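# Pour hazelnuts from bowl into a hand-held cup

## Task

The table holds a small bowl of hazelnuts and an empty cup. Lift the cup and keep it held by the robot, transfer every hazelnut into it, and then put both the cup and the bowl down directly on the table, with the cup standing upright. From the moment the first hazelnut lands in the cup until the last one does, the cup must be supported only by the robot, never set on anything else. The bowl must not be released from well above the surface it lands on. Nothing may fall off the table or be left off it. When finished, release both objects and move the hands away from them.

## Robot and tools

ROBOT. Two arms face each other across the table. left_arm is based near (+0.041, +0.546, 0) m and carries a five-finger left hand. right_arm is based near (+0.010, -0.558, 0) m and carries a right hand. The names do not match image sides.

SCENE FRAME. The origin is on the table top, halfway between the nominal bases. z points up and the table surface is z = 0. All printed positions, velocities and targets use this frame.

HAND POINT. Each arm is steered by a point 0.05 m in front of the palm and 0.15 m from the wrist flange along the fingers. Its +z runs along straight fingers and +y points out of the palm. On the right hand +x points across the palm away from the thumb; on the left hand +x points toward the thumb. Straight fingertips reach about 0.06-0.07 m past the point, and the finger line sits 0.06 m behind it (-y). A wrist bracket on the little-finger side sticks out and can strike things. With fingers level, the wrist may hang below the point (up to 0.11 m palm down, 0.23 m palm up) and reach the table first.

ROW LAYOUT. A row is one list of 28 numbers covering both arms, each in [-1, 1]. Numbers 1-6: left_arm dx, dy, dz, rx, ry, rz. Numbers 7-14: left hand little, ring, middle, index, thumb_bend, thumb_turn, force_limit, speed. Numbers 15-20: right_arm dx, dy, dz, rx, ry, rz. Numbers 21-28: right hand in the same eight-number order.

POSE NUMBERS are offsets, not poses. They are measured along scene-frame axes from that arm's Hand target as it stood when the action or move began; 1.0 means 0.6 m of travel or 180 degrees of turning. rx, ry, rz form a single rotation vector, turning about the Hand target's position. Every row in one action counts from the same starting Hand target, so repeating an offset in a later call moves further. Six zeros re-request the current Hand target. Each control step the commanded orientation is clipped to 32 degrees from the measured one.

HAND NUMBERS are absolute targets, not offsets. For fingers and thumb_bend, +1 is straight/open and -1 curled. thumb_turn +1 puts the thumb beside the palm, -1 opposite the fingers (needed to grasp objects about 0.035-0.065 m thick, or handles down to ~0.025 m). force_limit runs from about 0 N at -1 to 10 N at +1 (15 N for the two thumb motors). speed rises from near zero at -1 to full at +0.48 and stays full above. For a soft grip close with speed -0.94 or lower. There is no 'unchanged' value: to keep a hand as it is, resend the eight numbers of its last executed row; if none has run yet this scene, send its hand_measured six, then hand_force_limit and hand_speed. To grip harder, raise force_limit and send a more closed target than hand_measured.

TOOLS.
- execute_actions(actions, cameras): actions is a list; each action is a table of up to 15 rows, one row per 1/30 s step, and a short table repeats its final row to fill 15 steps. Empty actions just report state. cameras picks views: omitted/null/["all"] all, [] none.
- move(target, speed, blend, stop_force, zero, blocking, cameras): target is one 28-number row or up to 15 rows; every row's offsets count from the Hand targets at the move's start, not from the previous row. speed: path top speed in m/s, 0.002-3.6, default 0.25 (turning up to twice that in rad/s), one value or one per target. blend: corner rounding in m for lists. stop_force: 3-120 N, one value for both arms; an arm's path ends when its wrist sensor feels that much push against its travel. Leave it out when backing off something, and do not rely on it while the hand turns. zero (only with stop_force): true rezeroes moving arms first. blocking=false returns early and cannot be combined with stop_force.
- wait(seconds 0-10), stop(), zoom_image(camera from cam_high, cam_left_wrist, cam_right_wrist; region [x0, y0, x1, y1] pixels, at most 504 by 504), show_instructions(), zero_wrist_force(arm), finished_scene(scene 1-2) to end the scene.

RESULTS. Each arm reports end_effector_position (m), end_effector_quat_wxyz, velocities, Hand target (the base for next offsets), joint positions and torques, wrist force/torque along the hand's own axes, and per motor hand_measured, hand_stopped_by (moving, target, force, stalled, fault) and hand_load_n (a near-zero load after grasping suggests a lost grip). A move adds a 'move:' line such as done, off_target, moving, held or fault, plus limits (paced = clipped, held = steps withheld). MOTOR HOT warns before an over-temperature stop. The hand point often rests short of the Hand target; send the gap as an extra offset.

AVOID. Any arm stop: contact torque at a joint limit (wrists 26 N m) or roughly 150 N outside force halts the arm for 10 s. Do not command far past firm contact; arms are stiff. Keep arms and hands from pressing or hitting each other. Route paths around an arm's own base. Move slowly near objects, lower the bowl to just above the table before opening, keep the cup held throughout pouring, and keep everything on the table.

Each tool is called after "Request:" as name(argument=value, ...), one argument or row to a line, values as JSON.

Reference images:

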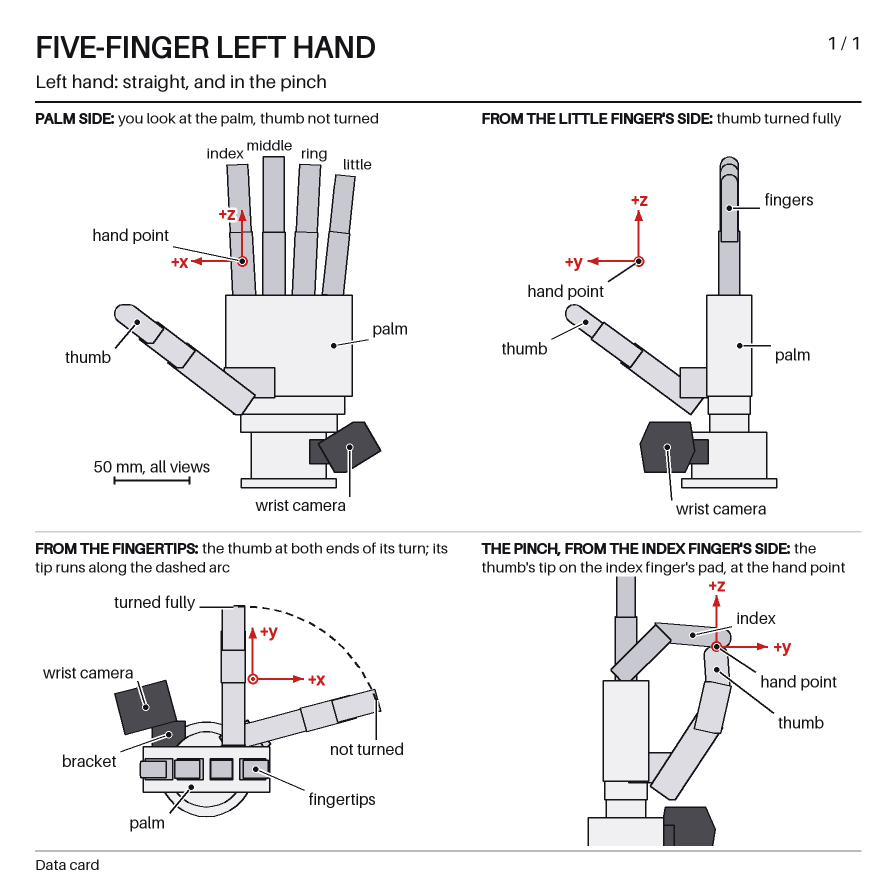

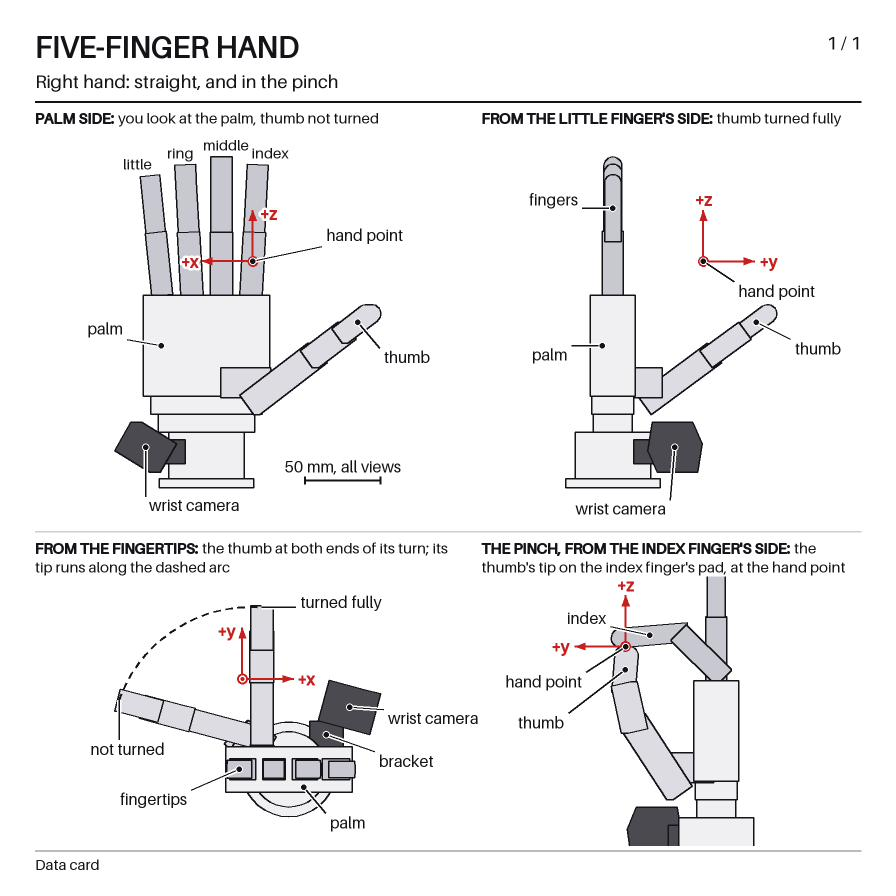

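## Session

Request:
execute_actions(
  actions=[],
)

Request:
zoom_image(
  camera="cam_high",
  region=[320, 80, 600, 300],
)

Scene clock: 0.00 s.
left_arm: end_effector_position=(+0.3250, +0.0928, +0.1239) hand_measured=(+1.000, +1.000, +1.000, +1.000, +1.000, +1.000) hand_load_n=(+0.0, +0.0, +0.0, +0.0, +0.0, +0.0) hand_stopped_by=(target, target, target, target, target, target) hand_force_limit=0.00 hand_speed=-0.80 end_effector_quat_wxyz=(-0.422, +0.802, -0.356, +0.229) | right_arm: end_effector_position=(+0.7534, -0.6667, +0.2386) hand_measured=(+1.000, +1.000, +1.000, +1.000, +1.000, +1.000) hand_load_n=(-0.5, +0.0, +0.0, +0.0, +0.0, +0.0) hand_stopped_by=(target, target, target, target, target, target) hand_force_limit=0.00 hand_speed=-0.80 end_effector_quat_wxyz=(+0.211, +0.678, +0.532, +0.461)
Joint positions: left_arm=[3.632 -2.313 -1.353 1.812 -2.545 1.152] | right_arm=[-2.006 -1.119 1.481 0.273 0.957 0.076]
Joint velocities: within noise
Joint torques (N m): no reading
Motor temperatures (°C): left_arm=[33 36 40 38 38 42] | right_arm=[39 34 33 39 43 41]
Wrist force (N): no reading
Wrist torque (N m): no reading
Wrist force, peak (N): no reading
Hand target: left_arm +0.3250, +0.0928, +0.1239; -0.422, +0.802, -0.356, +0.229 | right_arm +0.7534, -0.6667, +0.2386; +0.211, +0.678, +0.532, +0.461

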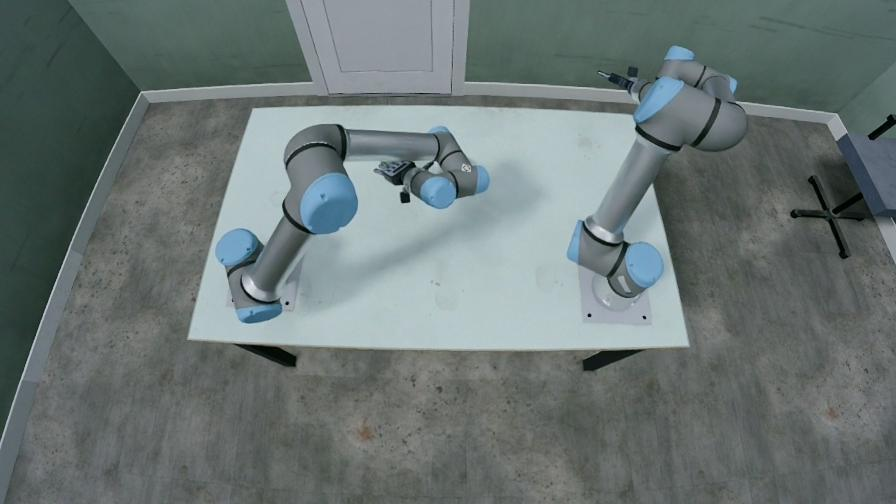

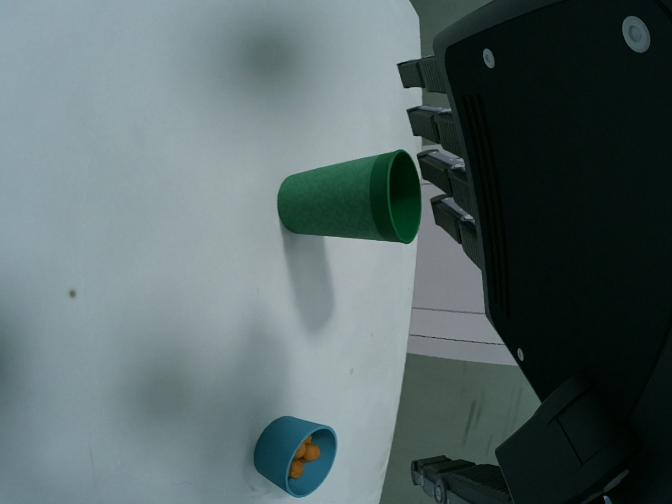

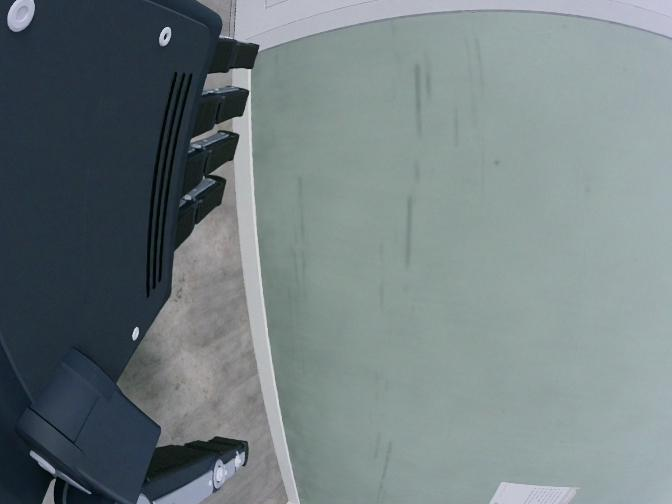

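Scaled by 1.800 from the camera's 896x504 image, which has a finer 1280x720 frame.

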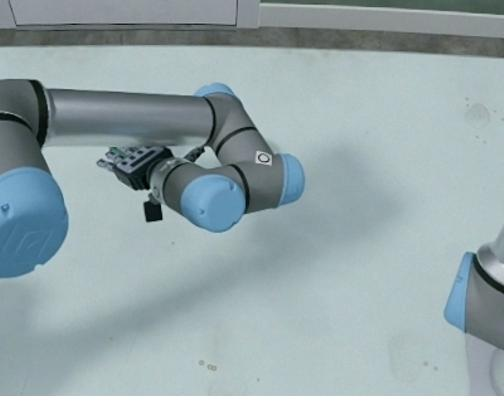

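Request:
move(
  target=[-0.15,0.08,0.4,0,0,0,1,1,1,1,1,1,0,-0.8,0,0,0,0,0,0,1,1,1,1,1,1,0,-0.8],
  speed=0.15,
)

Request:
zoom_image(
  camera="cam_high",
  region=[320, 80, 600, 300],
)

Scene clock: 7.27 s.
left_arm: end_effector_position=(+0.2969, +0.1077, +0.1995) hand_measured=(+1.000, +1.000, +1.000, +1.000, +1.000, +1.000) hand_load_n=(+0.0, +0.0, +0.0, +0.0, +0.0, +0.0) hand_stopped_by=(target, target, target, target, target, target) hand_force_limit=0.00 hand_speed=-0.80 end_effector_quat_wxyz=(-0.421, +0.802, -0.357, +0.230) | right_arm: end_effector_position=(+0.7534, -0.6667, +0.2386) hand_measured=(+1.000, +1.000, +1.000, +1.000, +1.000, +1.000) hand_load_n=(+0.0, +0.0, +0.5, +0.0, +0.5, +0.0) hand_stopped_by=(target, target, target, target, target, target) hand_force_limit=0.00 hand_speed=-0.80 end_effector_quat_wxyz=(+0.211, +0.678, +0.532, +0.461)
Joint positions: left_arm=[3.596 -2.187 -1.372 1.656 -2.534 1.093] | right_arm=[-2.006 -1.119 1.481 0.273 0.957 0.076]
Joint velocities: within noise
Joint torques (N m): left_arm=[8.69 35.67 13.77 -0.95 -3.79 2.27] | right_arm=[-1.63 -39.45 -19.55 0.83 -0.43 0.14]
Motor temperatures (°C): left_arm=[33 36 40 38 38 42] | right_arm=[39 34 33 39 43 41]
Wrist force (N): left_arm=[0.4 0.2 0.1] | right_arm=[-0.2 0.0 -0.6]
Wrist torque (N m): left_arm=[0.02 -0.06 0.01] | right_arm=[0.03 0.04 0.00]
Wrist force, peak (N): left_arm=[-1.1 -2.4 -2.8] | right_arm=[-0.2 0.0 -0.6]
Hand target: left_arm +0.2969, +0.1077, +0.1994; -0.421, +0.802, -0.356, +0.230 (not the last commanded pose) | right_arm +0.7534, -0.6667, +0.2386; +0.211, +0.678, +0.532, +0.461
Off the commanded pose: left_arm 0.179 m, 0 deg | right_arm 0.000 m, 0 deg.
move: held (left_arm; a check stopped the path); limits=held
pose unreachable (left arm): on one or more control steps of this call, first in action 0 (counted from 0), this arm could not follow its commanded pose, so it was not sent that pose on those steps. It may still have moved: this result reports where it is.
cause: moving toward the commanded pose would bring two parts of the arm too close to each other (joints 4 (wrist 1) to 6 (wrist 3) lie between them).

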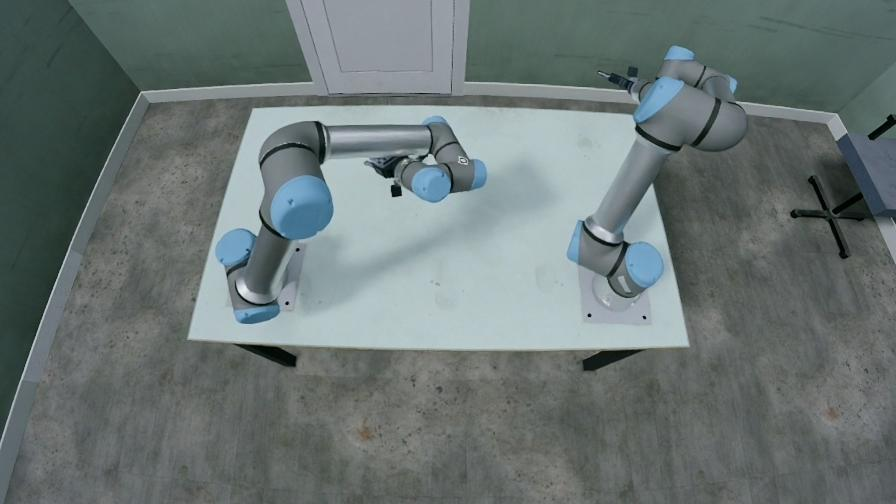

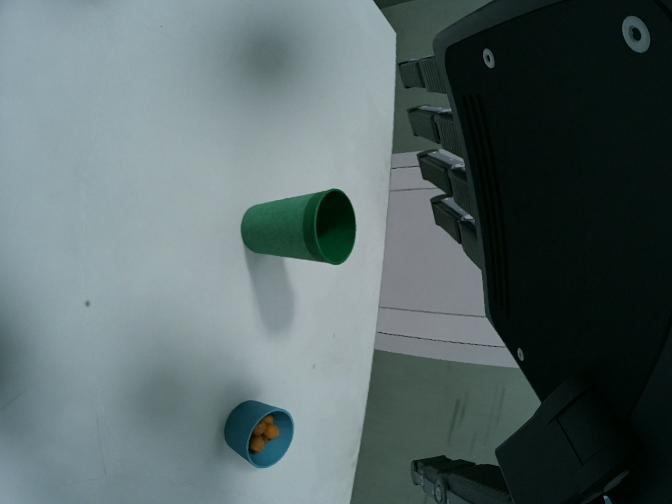

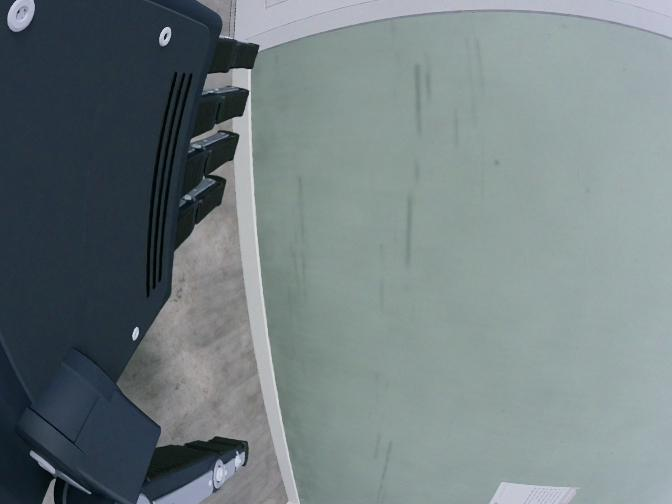

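Scaled by 1.800 from the camera's 896x504 image, which has a finer 1280x720 frame.

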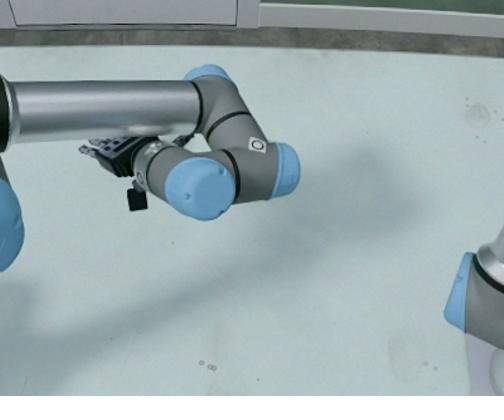

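Request:
move(
  target=[-0.17,0.05,0.05,0,0,-0.25,1,1,1,1,1,1,0,-0.8,0,0,0,0,0,0,1,1,1,1,1,1,0,-0.8],
  speed=0.15,
)

Request:
zoom_image(
  camera="cam_high",
  region=[320, 80, 600, 300],
)

Scene clock: 19.77 s.
left_arm: end_effector_position=(+0.1949, +0.1376, +0.2294) hand_measured=(+1.000, +1.000, +1.000, +1.000, +1.000, +1.000) hand_load_n=(+0.0, +0.0, +0.0, +0.0, +0.0, +0.0) hand_stopped_by=(target, target, target, target, target, target) hand_force_limit=0.00 hand_speed=-0.80 end_effector_quat_wxyz=(-0.301, +0.604, -0.636, +0.373) | right_arm: end_effector_position=(+0.7534, -0.6667, +0.2386) hand_measured=(+1.000, +1.000, +1.000, +1.000, +1.000, +1.000) hand_load_n=(+0.0, +0.0, +0.0, +0.0, +0.0, +0.0) hand_stopped_by=(target, target, target, target, target, target) hand_force_limit=0.00 hand_speed=-0.80 end_effector_quat_wxyz=(+0.211, +0.678, +0.532, +0.461)
Joint positions: left_arm=[3.502 -1.642 -1.8 2.485 -2.421 2.243] | right_arm=[-2.006 -1.119 1.481 0.273 0.957 0.076]
Joint velocities: within noise
Joint torques (N m): left_arm=[8.43 28.96 6.58 0.31 1.76 2.39] | right_arm=[-1.58 -39.66 -20.11 0.82 -0.35 0.06]
Motor temperatures (°C): left_arm=[33 36 40 38 38 42] | right_arm=[39 34 33 39 43 41]
Wrist force (N): left_arm=[0.1 0.5 -0.1] | right_arm=[0.0 0.0 -0.1]
Wrist torque (N m): left_arm=[0.07 -0.05 -0.01] | right_arm=[0.00 0.01 0.00]
Wrist force, peak (N): left_arm=[0.4 0.6 0.1] | right_arm=[-0.3 -0.1 -0.6]
Hand target: left_arm +0.1949, +0.1377, +0.2294; -0.301, +0.604, -0.636, +0.373 | right_arm +0.7534, -0.6667, +0.2386; +0.211, +0.678, +0.532, +0.461
Off the commanded pose: left_arm 0.000 m, 0 deg | right_arm 0.000 m, 0 deg.
move: done

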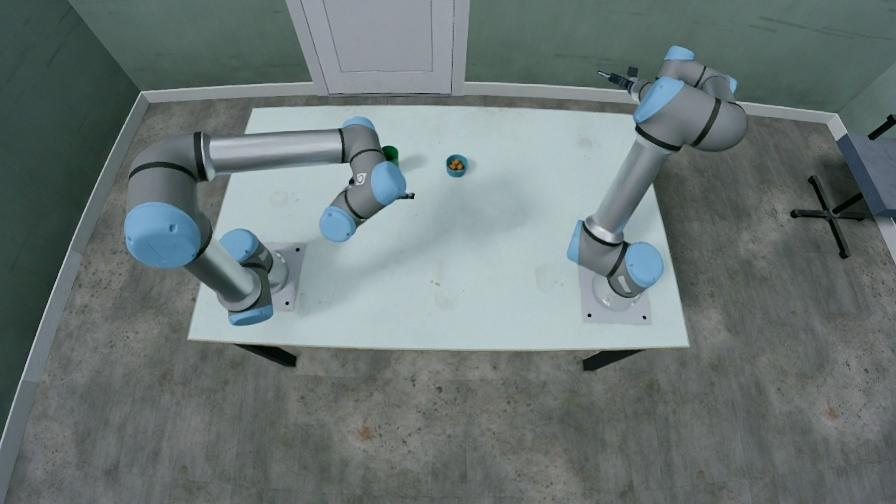

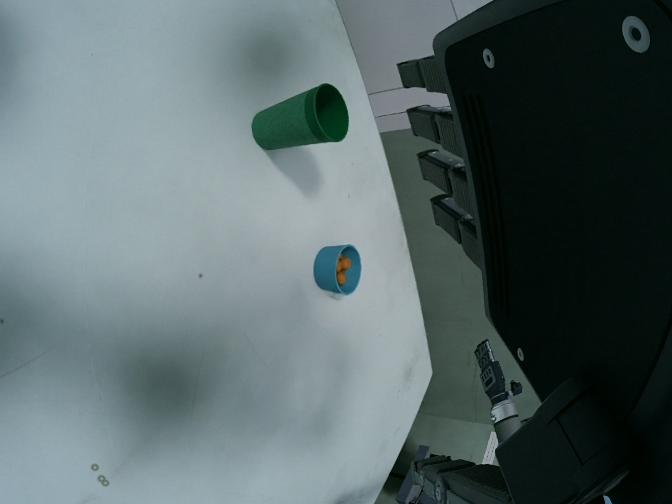

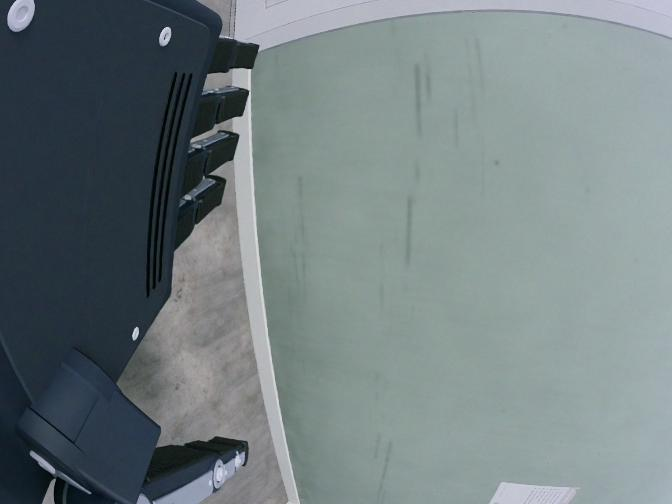

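Scaled by 1.800 from the camera's 896x504 image, which has a finer 1280x720 frame.

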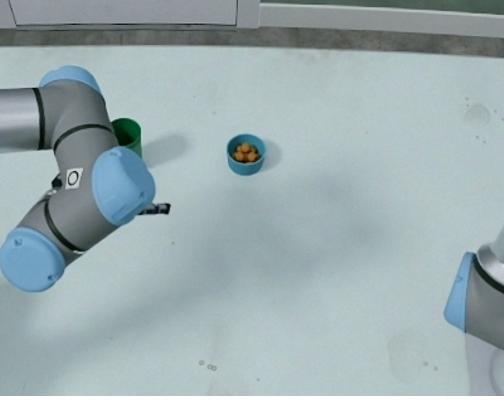

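Request:
move(
  target=[0.12,0.2,0.12,0.168,-0.232,-0.203,1,1,1,1,1,1,0,-0.8,0,0,0,0,0,0,1,1,1,1,1,1,0,-0.8],
  speed=0.2,
  cameras=["cam_high"],
)

Scene clock: 35.03 s.
left_arm: end_effector_position=(+0.2669, +0.2576, +0.3014) hand_measured=(+1.000, +1.000, +1.000, +1.000, +1.000, +1.000) hand_load_n=(+0.0, +0.0, +0.0, +0.0, +0.0, +0.0) hand_stopped_by=(target, target, target, target, target, target) hand_force_limit=0.00 hand_speed=-0.80 end_effector_quat_wxyz=(+0.515, -0.117, +0.714, -0.459) | right_arm: end_effector_position=(+0.7534, -0.6667, +0.2386) hand_measured=(+1.000, +1.000, +1.000, +1.000, +1.000, +1.000) hand_load_n=(+0.0, +0.0, +0.0, +0.0, +0.0, +0.0) hand_stopped_by=(target, target, target, target, target, target) hand_force_limit=0.00 hand_speed=-0.80 end_effector_quat_wxyz=(+0.211, +0.678, +0.532, +0.461)
Joint positions: left_arm=[4.142 -0.836 -2.303 3.09 -1.6 3.821] | right_arm=[-2.006 -1.119 1.481 0.273 0.957 0.076]
Joint velocities: within noise
Joint torques (N m): left_arm=[7.57 -0.18 9.63 0.03 2.49 2.24] | right_arm=[-1.89 -39.76 -19.75 0.82 -0.27 0.1]
Motor temperatures (°C): left_arm=[33 36 40 38 38 42] | right_arm=[39 34 33 39 43 41]
Wrist force (N): left_arm=[-0.2 1.0 0.4] | right_arm=[-0.2 0.1 -0.3]
Wrist torque (N m): left_arm=[0.19 -0.19 0.05] | right_arm=[0.03 0.03 -0.01]
Wrist force, peak (N): left_arm=[-0.2 1.6 0.5] | right_arm=[-0.2 -0.5 -0.3]
Hand target: left_arm +0.2669, +0.2577, +0.3014; +0.515, -0.117, +0.714, -0.459 | right_arm +0.7534, -0.6667, +0.2386; +0.211, +0.678, +0.532, +0.461
Off the commanded pose: left_arm 0.000 m, 0 deg | right_arm 0.000 m, 0 deg.
move: done
Images, in order (width x height): cam_high 896x504.

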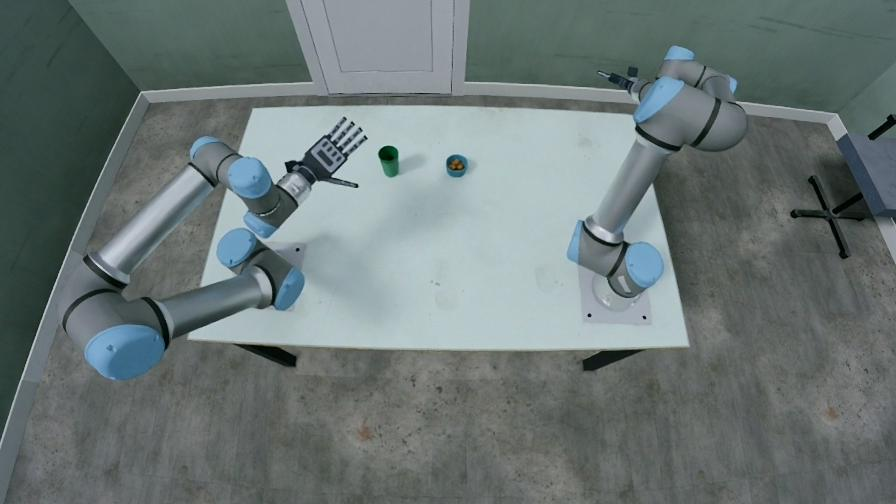

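Request:
move(
  target=[0.155,0.087,-0.085,0.169,-0.234,-0.203,1,1,1,1,1,-1,0,-0.6,0,0,0,0,0,0,1,1,1,1,1,-1,0,-0.6],
  speed=0.2,
)

Request:
zoom_image(
  camera="cam_high",
  region=[300, 100, 500, 230],
)

Scene clock: 46.17 s.
left_arm: end_effector_position=(+0.3599, +0.3099, +0.2504) hand_measured=(+1.000, +1.000, +1.000, +1.000, +1.000, -1.000) hand_load_n=(+0.0, +0.0, +0.0, +0.0, +0.0, +0.0) hand_stopped_by=(target, target, target, target, target, target) hand_force_limit=0.00 hand_speed=-0.60 end_effector_quat_wxyz=(+0.578, +0.407, +0.579, -0.407) | right_arm: end_effector_position=(+0.7534, -0.6667, +0.2386) hand_measured=(+1.000, +1.000, +1.000, +1.000, +1.000, -1.000) hand_load_n=(+0.0, +0.0, +0.0, +0.0, -0.5, +0.5) hand_stopped_by=(target, target, target, target, target, target) hand_force_limit=0.00 hand_speed=-0.60 end_effector_quat_wxyz=(+0.211, +0.678, +0.532, +0.461)
Joint positions: left_arm=[5.46 -0.933 -2.527 3.462 0.379 4.709] | right_arm=[-2.006 -1.119 1.481 0.273 0.957 0.076]
Joint velocities: within noise
Joint torques (N m): left_arm=[-6.74 -12.13 27.73 0.92 2.35 2.39] | right_arm=[-1.6 -39.68 -19.93 0.89 -0.12 0.09]
Motor temperatures (°C): left_arm=[33 36 40 38 38 42] | right_arm=[39 34 33 39 43 41]
Wrist force (N): left_arm=[-0.3 2.1 0.3] | right_arm=[-0.1 0.0 -0.1]
Wrist torque (N m): left_arm=[0.18 -0.26 0.15] | right_arm=[0.02 0.01 -0.01]
Wrist force, peak (N): left_arm=[-0.5 2.5 0.7] | right_arm=[-0.1 -0.6 -0.5]
Hand target: left_arm +0.3599, +0.3099, +0.2504; +0.578, +0.407, +0.579, -0.407 | right_arm +0.7534, -0.6667, +0.2386; +0.211, +0.678, +0.532, +0.461
Off the commanded pose: left_arm 0.000 m, 0 deg | right_arm 0.000 m, 0 deg.
move: done

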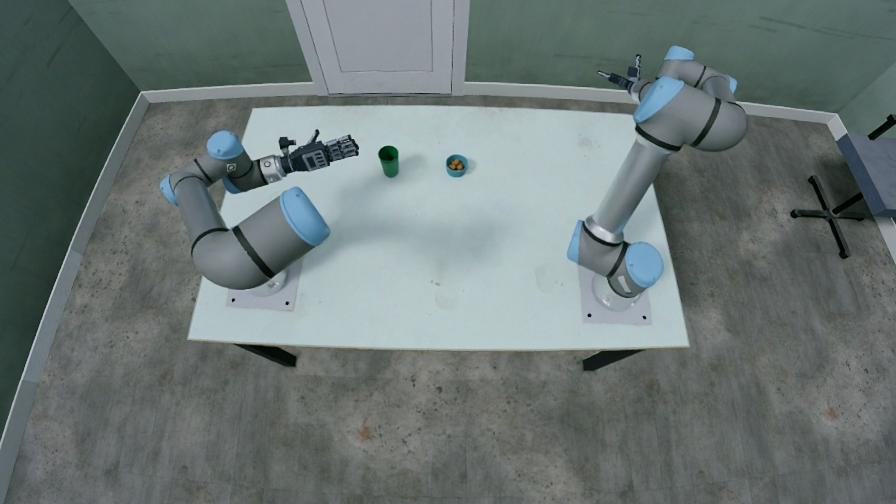

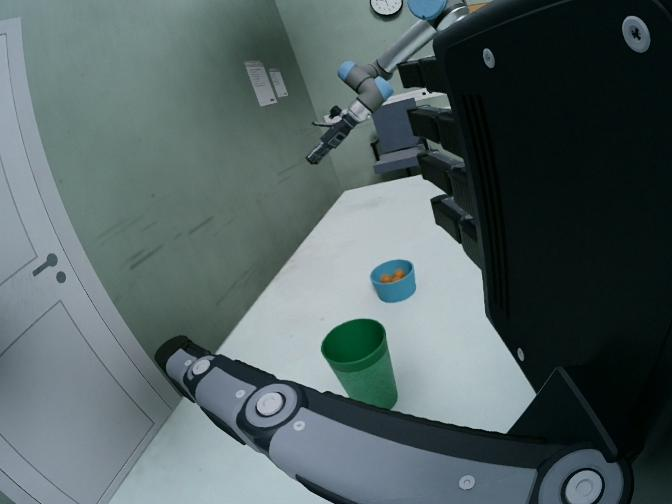

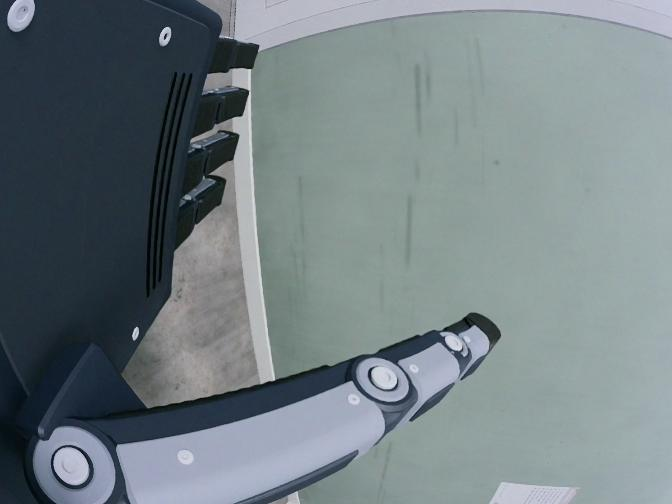

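Scaled by 2.520 from the camera's 896x504 image, which has a finer 1280x720 frame.

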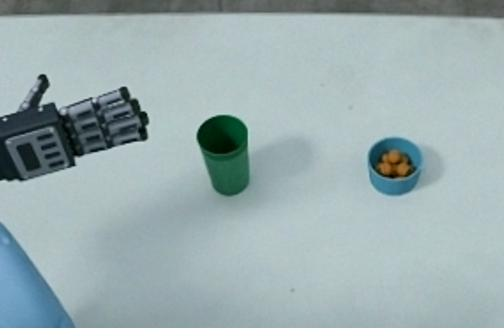

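Request:
move(
  target=[0.052,0.007,-0.309,0,0,0,1,1,1,1,1,-1,0,-0.6,0,0,0,0,0,0,1,1,1,1,1,-1,0,-0.6],
  speed=0.15,
)

Request:
zoom_image(
  camera="cam_high",
  region=[300, 100, 500, 230],
)

Scene clock: 57.63 s.
left_arm: end_effector_position=(+0.3911, +0.3141, +0.0651) hand_measured=(+1.000, +1.000, +1.000, +1.000, +1.000, -1.000) hand_load_n=(+0.0, +0.0, +0.0, +0.0, +0.0, +0.0) hand_stopped_by=(target, target, target, target, target, target) hand_force_limit=0.00 hand_speed=-0.60 end_effector_quat_wxyz=(+0.578, +0.407, +0.579, -0.407) | right_arm: end_effector_position=(+0.7534, -0.6667, +0.2386) hand_measured=(+1.000, +1.000, +1.000, +1.000, +1.000, -1.000) hand_load_n=(+0.0, +0.0, +0.0, +0.0, +0.0, +0.0) hand_stopped_by=(target, target, target, target, target, target) hand_force_limit=0.00 hand_speed=-0.60 end_effector_quat_wxyz=(+0.211, +0.678, +0.532, +0.461)
Joint positions: left_arm=[5.346 -1.763 -2.743 4.509 0.265 4.708] | right_arm=[-2.006 -1.119 1.481 0.273 0.957 0.076]
Joint velocities: within noise
Joint torques (N m): left_arm=[-6.06 6.05 13.79 1.22 -2.79 2.55] | right_arm=[-1.4 -39.5 -19.53 0.81 0.01 0.03]
Motor temperatures (°C): left_arm=[33 36 40 38 38 42] | right_arm=[39 34 33 39 43 41]
Wrist force (N): left_arm=[-0.2 2.2 0.6] | right_arm=[-0.1 -0.2 0.0]
Wrist torque (N m): left_arm=[0.18 -0.27 0.14] | right_arm=[-0.02 0.01 -0.01]
Wrist force, peak (N): left_arm=[-0.1 2.4 0.7] | right_arm=[-0.2 0.0 -0.5]
Hand target: left_arm +0.3911, +0.3141, +0.0650; +0.578, +0.407, +0.579, -0.407 | right_arm +0.7534, -0.6667, +0.2386; +0.211, +0.678, +0.532, +0.461
Off the commanded pose: left_arm 0.000 m, 0 deg | right_arm 0.000 m, 0 deg.
move: done

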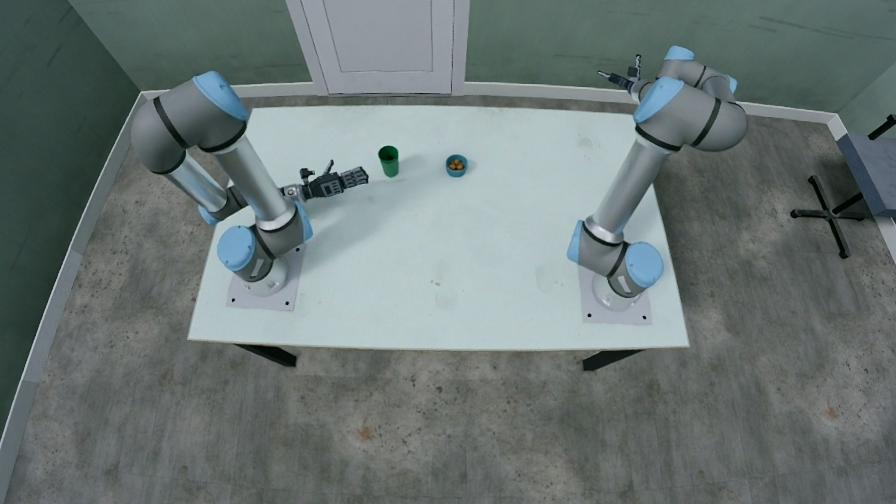

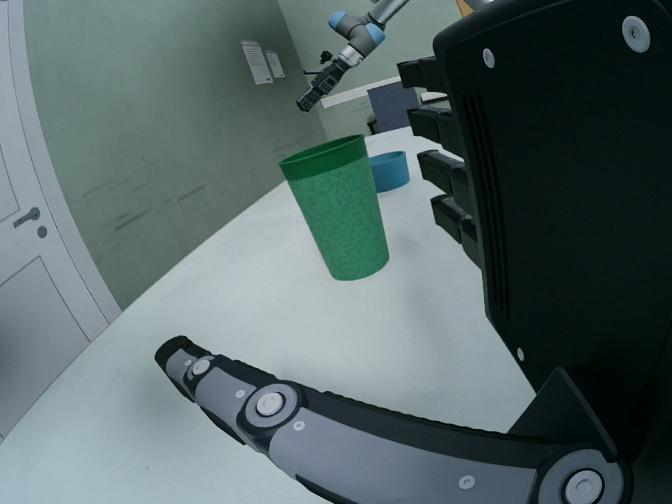

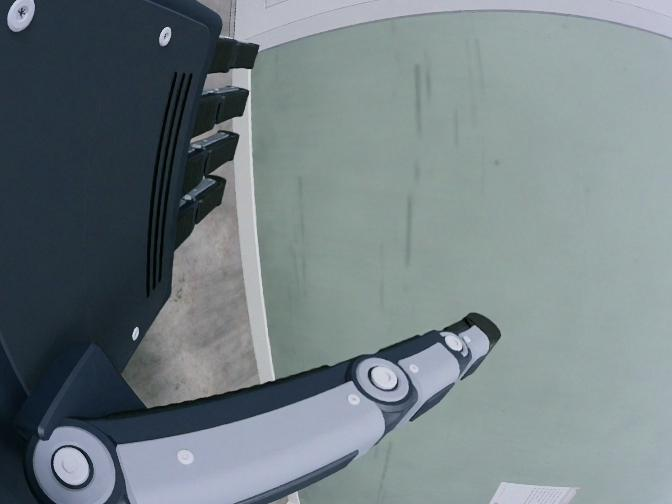

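Scaled by 2.520 from the camera's 896x504 image, which has a finer 1280x720 frame.

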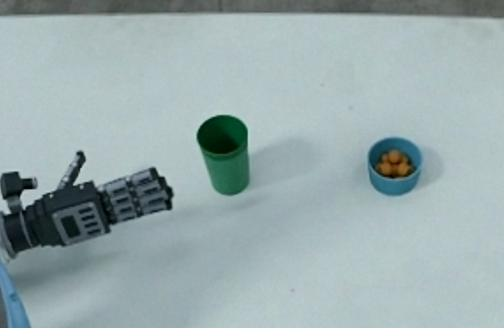

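Request:
move(
  target=[0.0397,-0.1097,0,0,0,0,1,1,1,1,1,-1,0,-0.6,0,0,0,0,0,0,1,1,1,1,1,-1,0,-0.6],
  speed=0.06,
  stop_force=3,
)

Request:
zoom_image(
  camera="cam_high",
  region=[300, 100, 500, 230],
)

Scene clock: 72.20 s.
left_arm: end_effector_position=(+0.4149, +0.2482, +0.0650) hand_measured=(+1.000, +1.000, +1.000, +1.000, +1.000, -1.000) hand_load_n=(+0.0, +0.0, +0.0, +0.0, +0.0, +0.0) hand_stopped_by=(target, target, target, target, target, target) hand_force_limit=0.00 hand_speed=-0.60 end_effector_quat_wxyz=(+0.578, +0.407, +0.579, -0.407) | right_arm: end_effector_position=(+0.7534, -0.6667, +0.2386) hand_measured=(+1.000, +1.000, +1.000, +1.000, +1.000, -1.000) hand_load_n=(+0.0, +0.0, +0.0, +0.0, +0.0, +0.0) hand_stopped_by=(target, target, target, target, target, target) hand_force_limit=0.00 hand_speed=-0.60 end_effector_quat_wxyz=(+0.211, +0.678, +0.532, +0.461)
Joint positions: left_arm=[4.967 -1.822 -2.624 4.44 -0.114 4.717] | right_arm=[-2.006 -1.119 1.481 0.273 0.957 0.076]
Joint velocities: within noise
Joint torques (N m): left_arm=[-7.1 10.93 15.59 -0.98 -2.52 2.3] | right_arm=[-1.57 -39.39 -20.27 0.88 0.1 0.02]
Motor temperatures (°C): left_arm=[33 36 40 38 38 42] | right_arm=[39 34 33 39 43 41]
Wrist force (N): left_arm=[-0.1 2.1 0.8] | right_arm=[-0.1 0.0 -0.2]
Wrist torque (N m): left_arm=[0.16 -0.27 0.16] | right_arm=[0.01 0.00 -0.01]
Wrist force, peak (N): left_arm=[-0.1 2.5 0.7] | right_arm=[-0.2 -0.4 -0.5]
Hand target: left_arm +0.4149, +0.2482, +0.0650; +0.578, +0.407, +0.579, -0.407 | right_arm +0.7534, -0.6667, +0.2386; +0.211, +0.678, +0.532, +0.461
Off the commanded pose: left_arm 0.000 m, 0 deg | right_arm 0.000 m, 0 deg.
move: done

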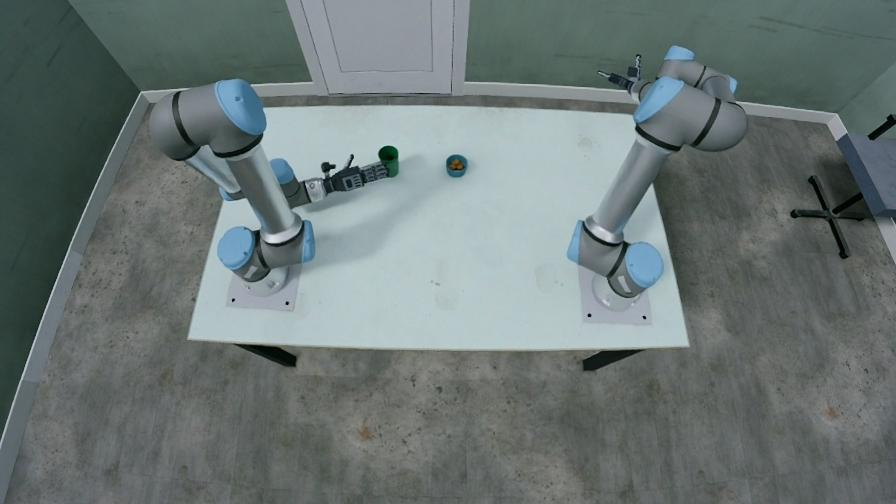

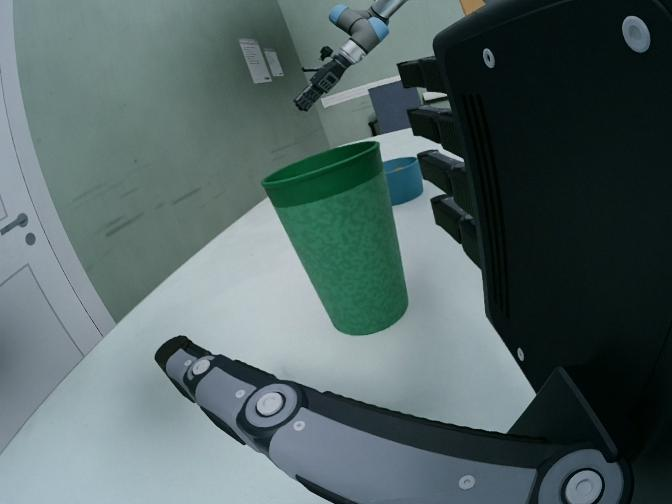

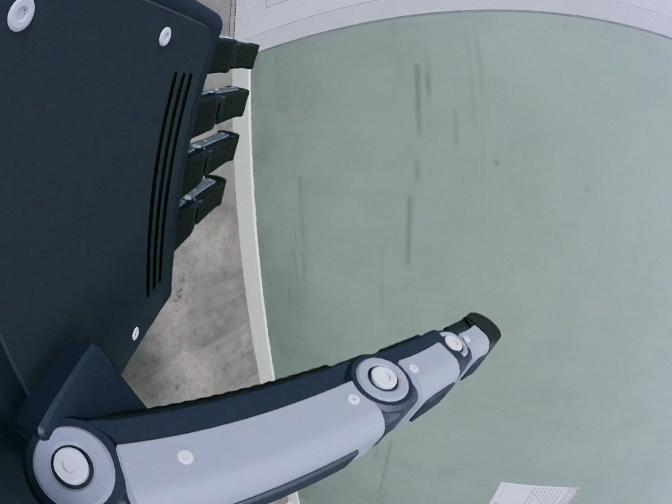

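Scaled by 2.520 from the camera's 896x504 image, which has a finer 1280x720 frame.

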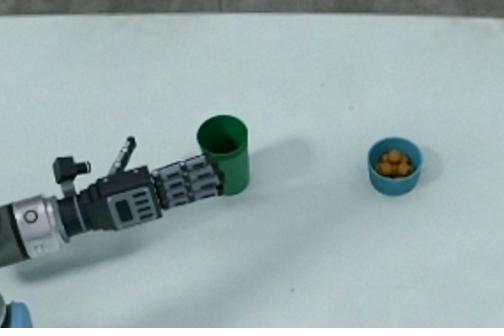

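Request:
move(
  target=[0.034,-0.094,0,0,0,0,1,1,1,1,1,-1,0,-0.6,0,0,0,0,0,0,1,1,1,1,1,-1,0,-0.6],
  speed=0.04,
  stop_force=3,
)

Request:
zoom_image(
  camera="cam_high",
  region=[300, 100, 500, 230],
)

Scene clock: 82.30 s.
left_arm: end_effector_position=(+0.4353, +0.1918, +0.0650) hand_measured=(+1.000, +1.000, +1.000, +1.000, +1.000, -1.000) hand_load_n=(+0.0, +0.0, +0.0, +0.0, +0.0, +0.5) hand_stopped_by=(target, target, target, target, target, target) hand_force_limit=0.00 hand_speed=-0.60 end_effector_quat_wxyz=(+0.578, +0.407, +0.579, -0.407) | right_arm: end_effector_position=(+0.7534, -0.6667, +0.2386) hand_measured=(+1.000, +1.000, +1.000, +1.000, +1.000, -1.000) hand_load_n=(+0.0, +0.0, +0.0, +0.0, +0.0, +0.0) hand_stopped_by=(target, target, target, target, target, target) hand_force_limit=0.00 hand_speed=-0.60 end_effector_quat_wxyz=(+0.211, +0.678, +0.532, +0.461)
Joint positions: left_arm=[4.715 -1.882 -2.502 4.382 -0.366 4.713] | right_arm=[-2.006 -1.119 1.481 0.273 0.957 0.076]
Joint velocities: within noise
Joint torques (N m): left_arm=[-7.87 15.18 16.22 -0.76 -2.53 2.32] | right_arm=[-1.68 -39.6 -19.62 0.89 0.24 -0.01]
Motor temperatures (°C): left_arm=[33 36 40 38 38 42] | right_arm=[39 34 33 39 43 41]
Wrist force (N): left_arm=[-0.1 2.0 0.4] | right_arm=[-0.2 0.1 -0.2]
Wrist torque (N m): left_arm=[0.17 -0.28 0.17] | right_arm=[0.03 0.02 -0.01]
Wrist force, peak (N): left_arm=[-0.1 2.4 0.5] | right_arm=[-0.3 0.1 -0.5]
Hand target: left_arm +0.4353, +0.1918, +0.0650; +0.578, +0.407, +0.579, -0.407 | right_arm +0.7534, -0.6667, +0.2386; +0.211, +0.678, +0.532, +0.461
Off the commanded pose: left_arm 0.000 m, 0 deg | right_arm 0.000 m, 0 deg.
move: done

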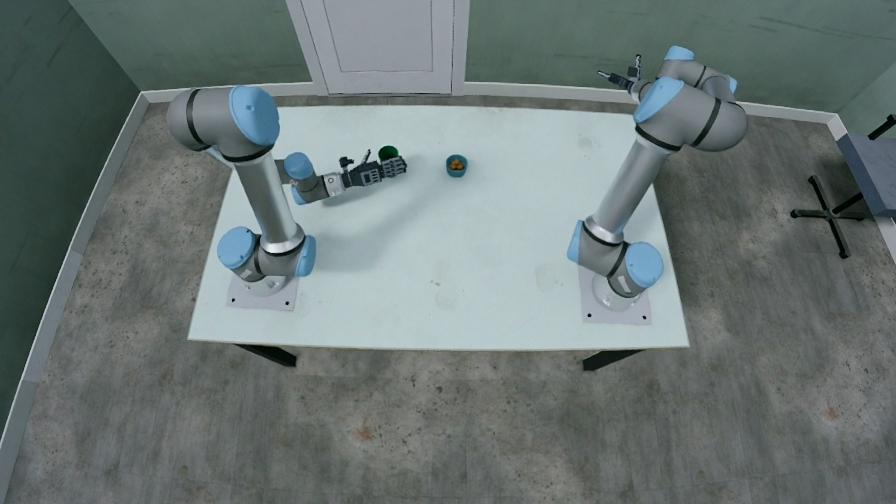

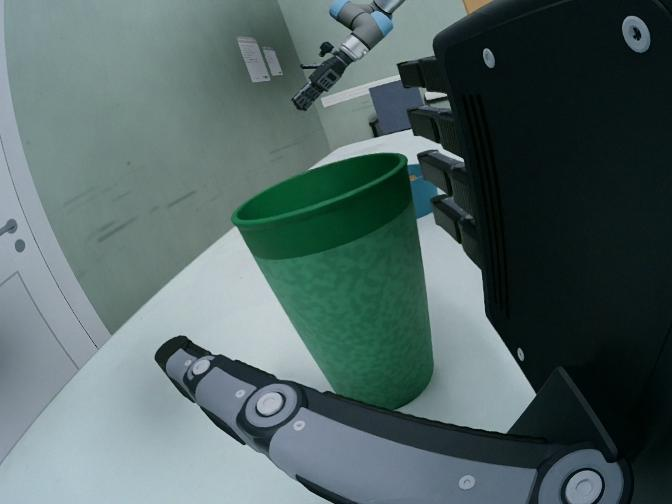

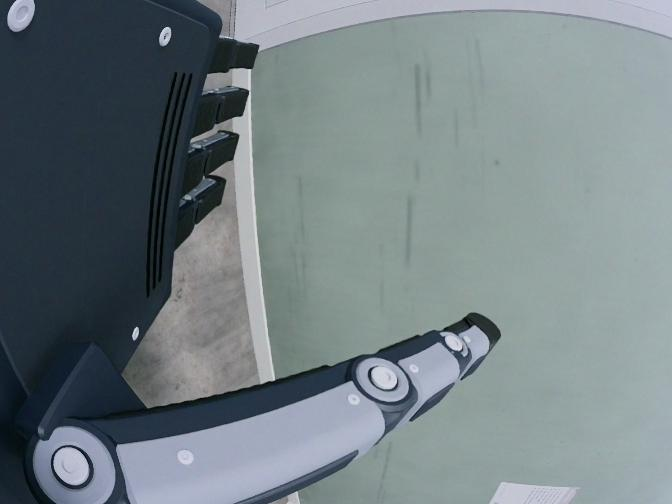

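Scaled by 2.520 from the camera's 896x504 image, which has a finer 1280x720 frame.

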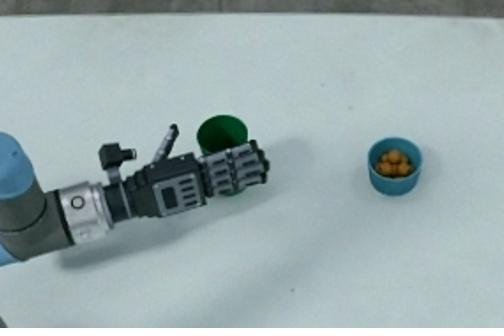

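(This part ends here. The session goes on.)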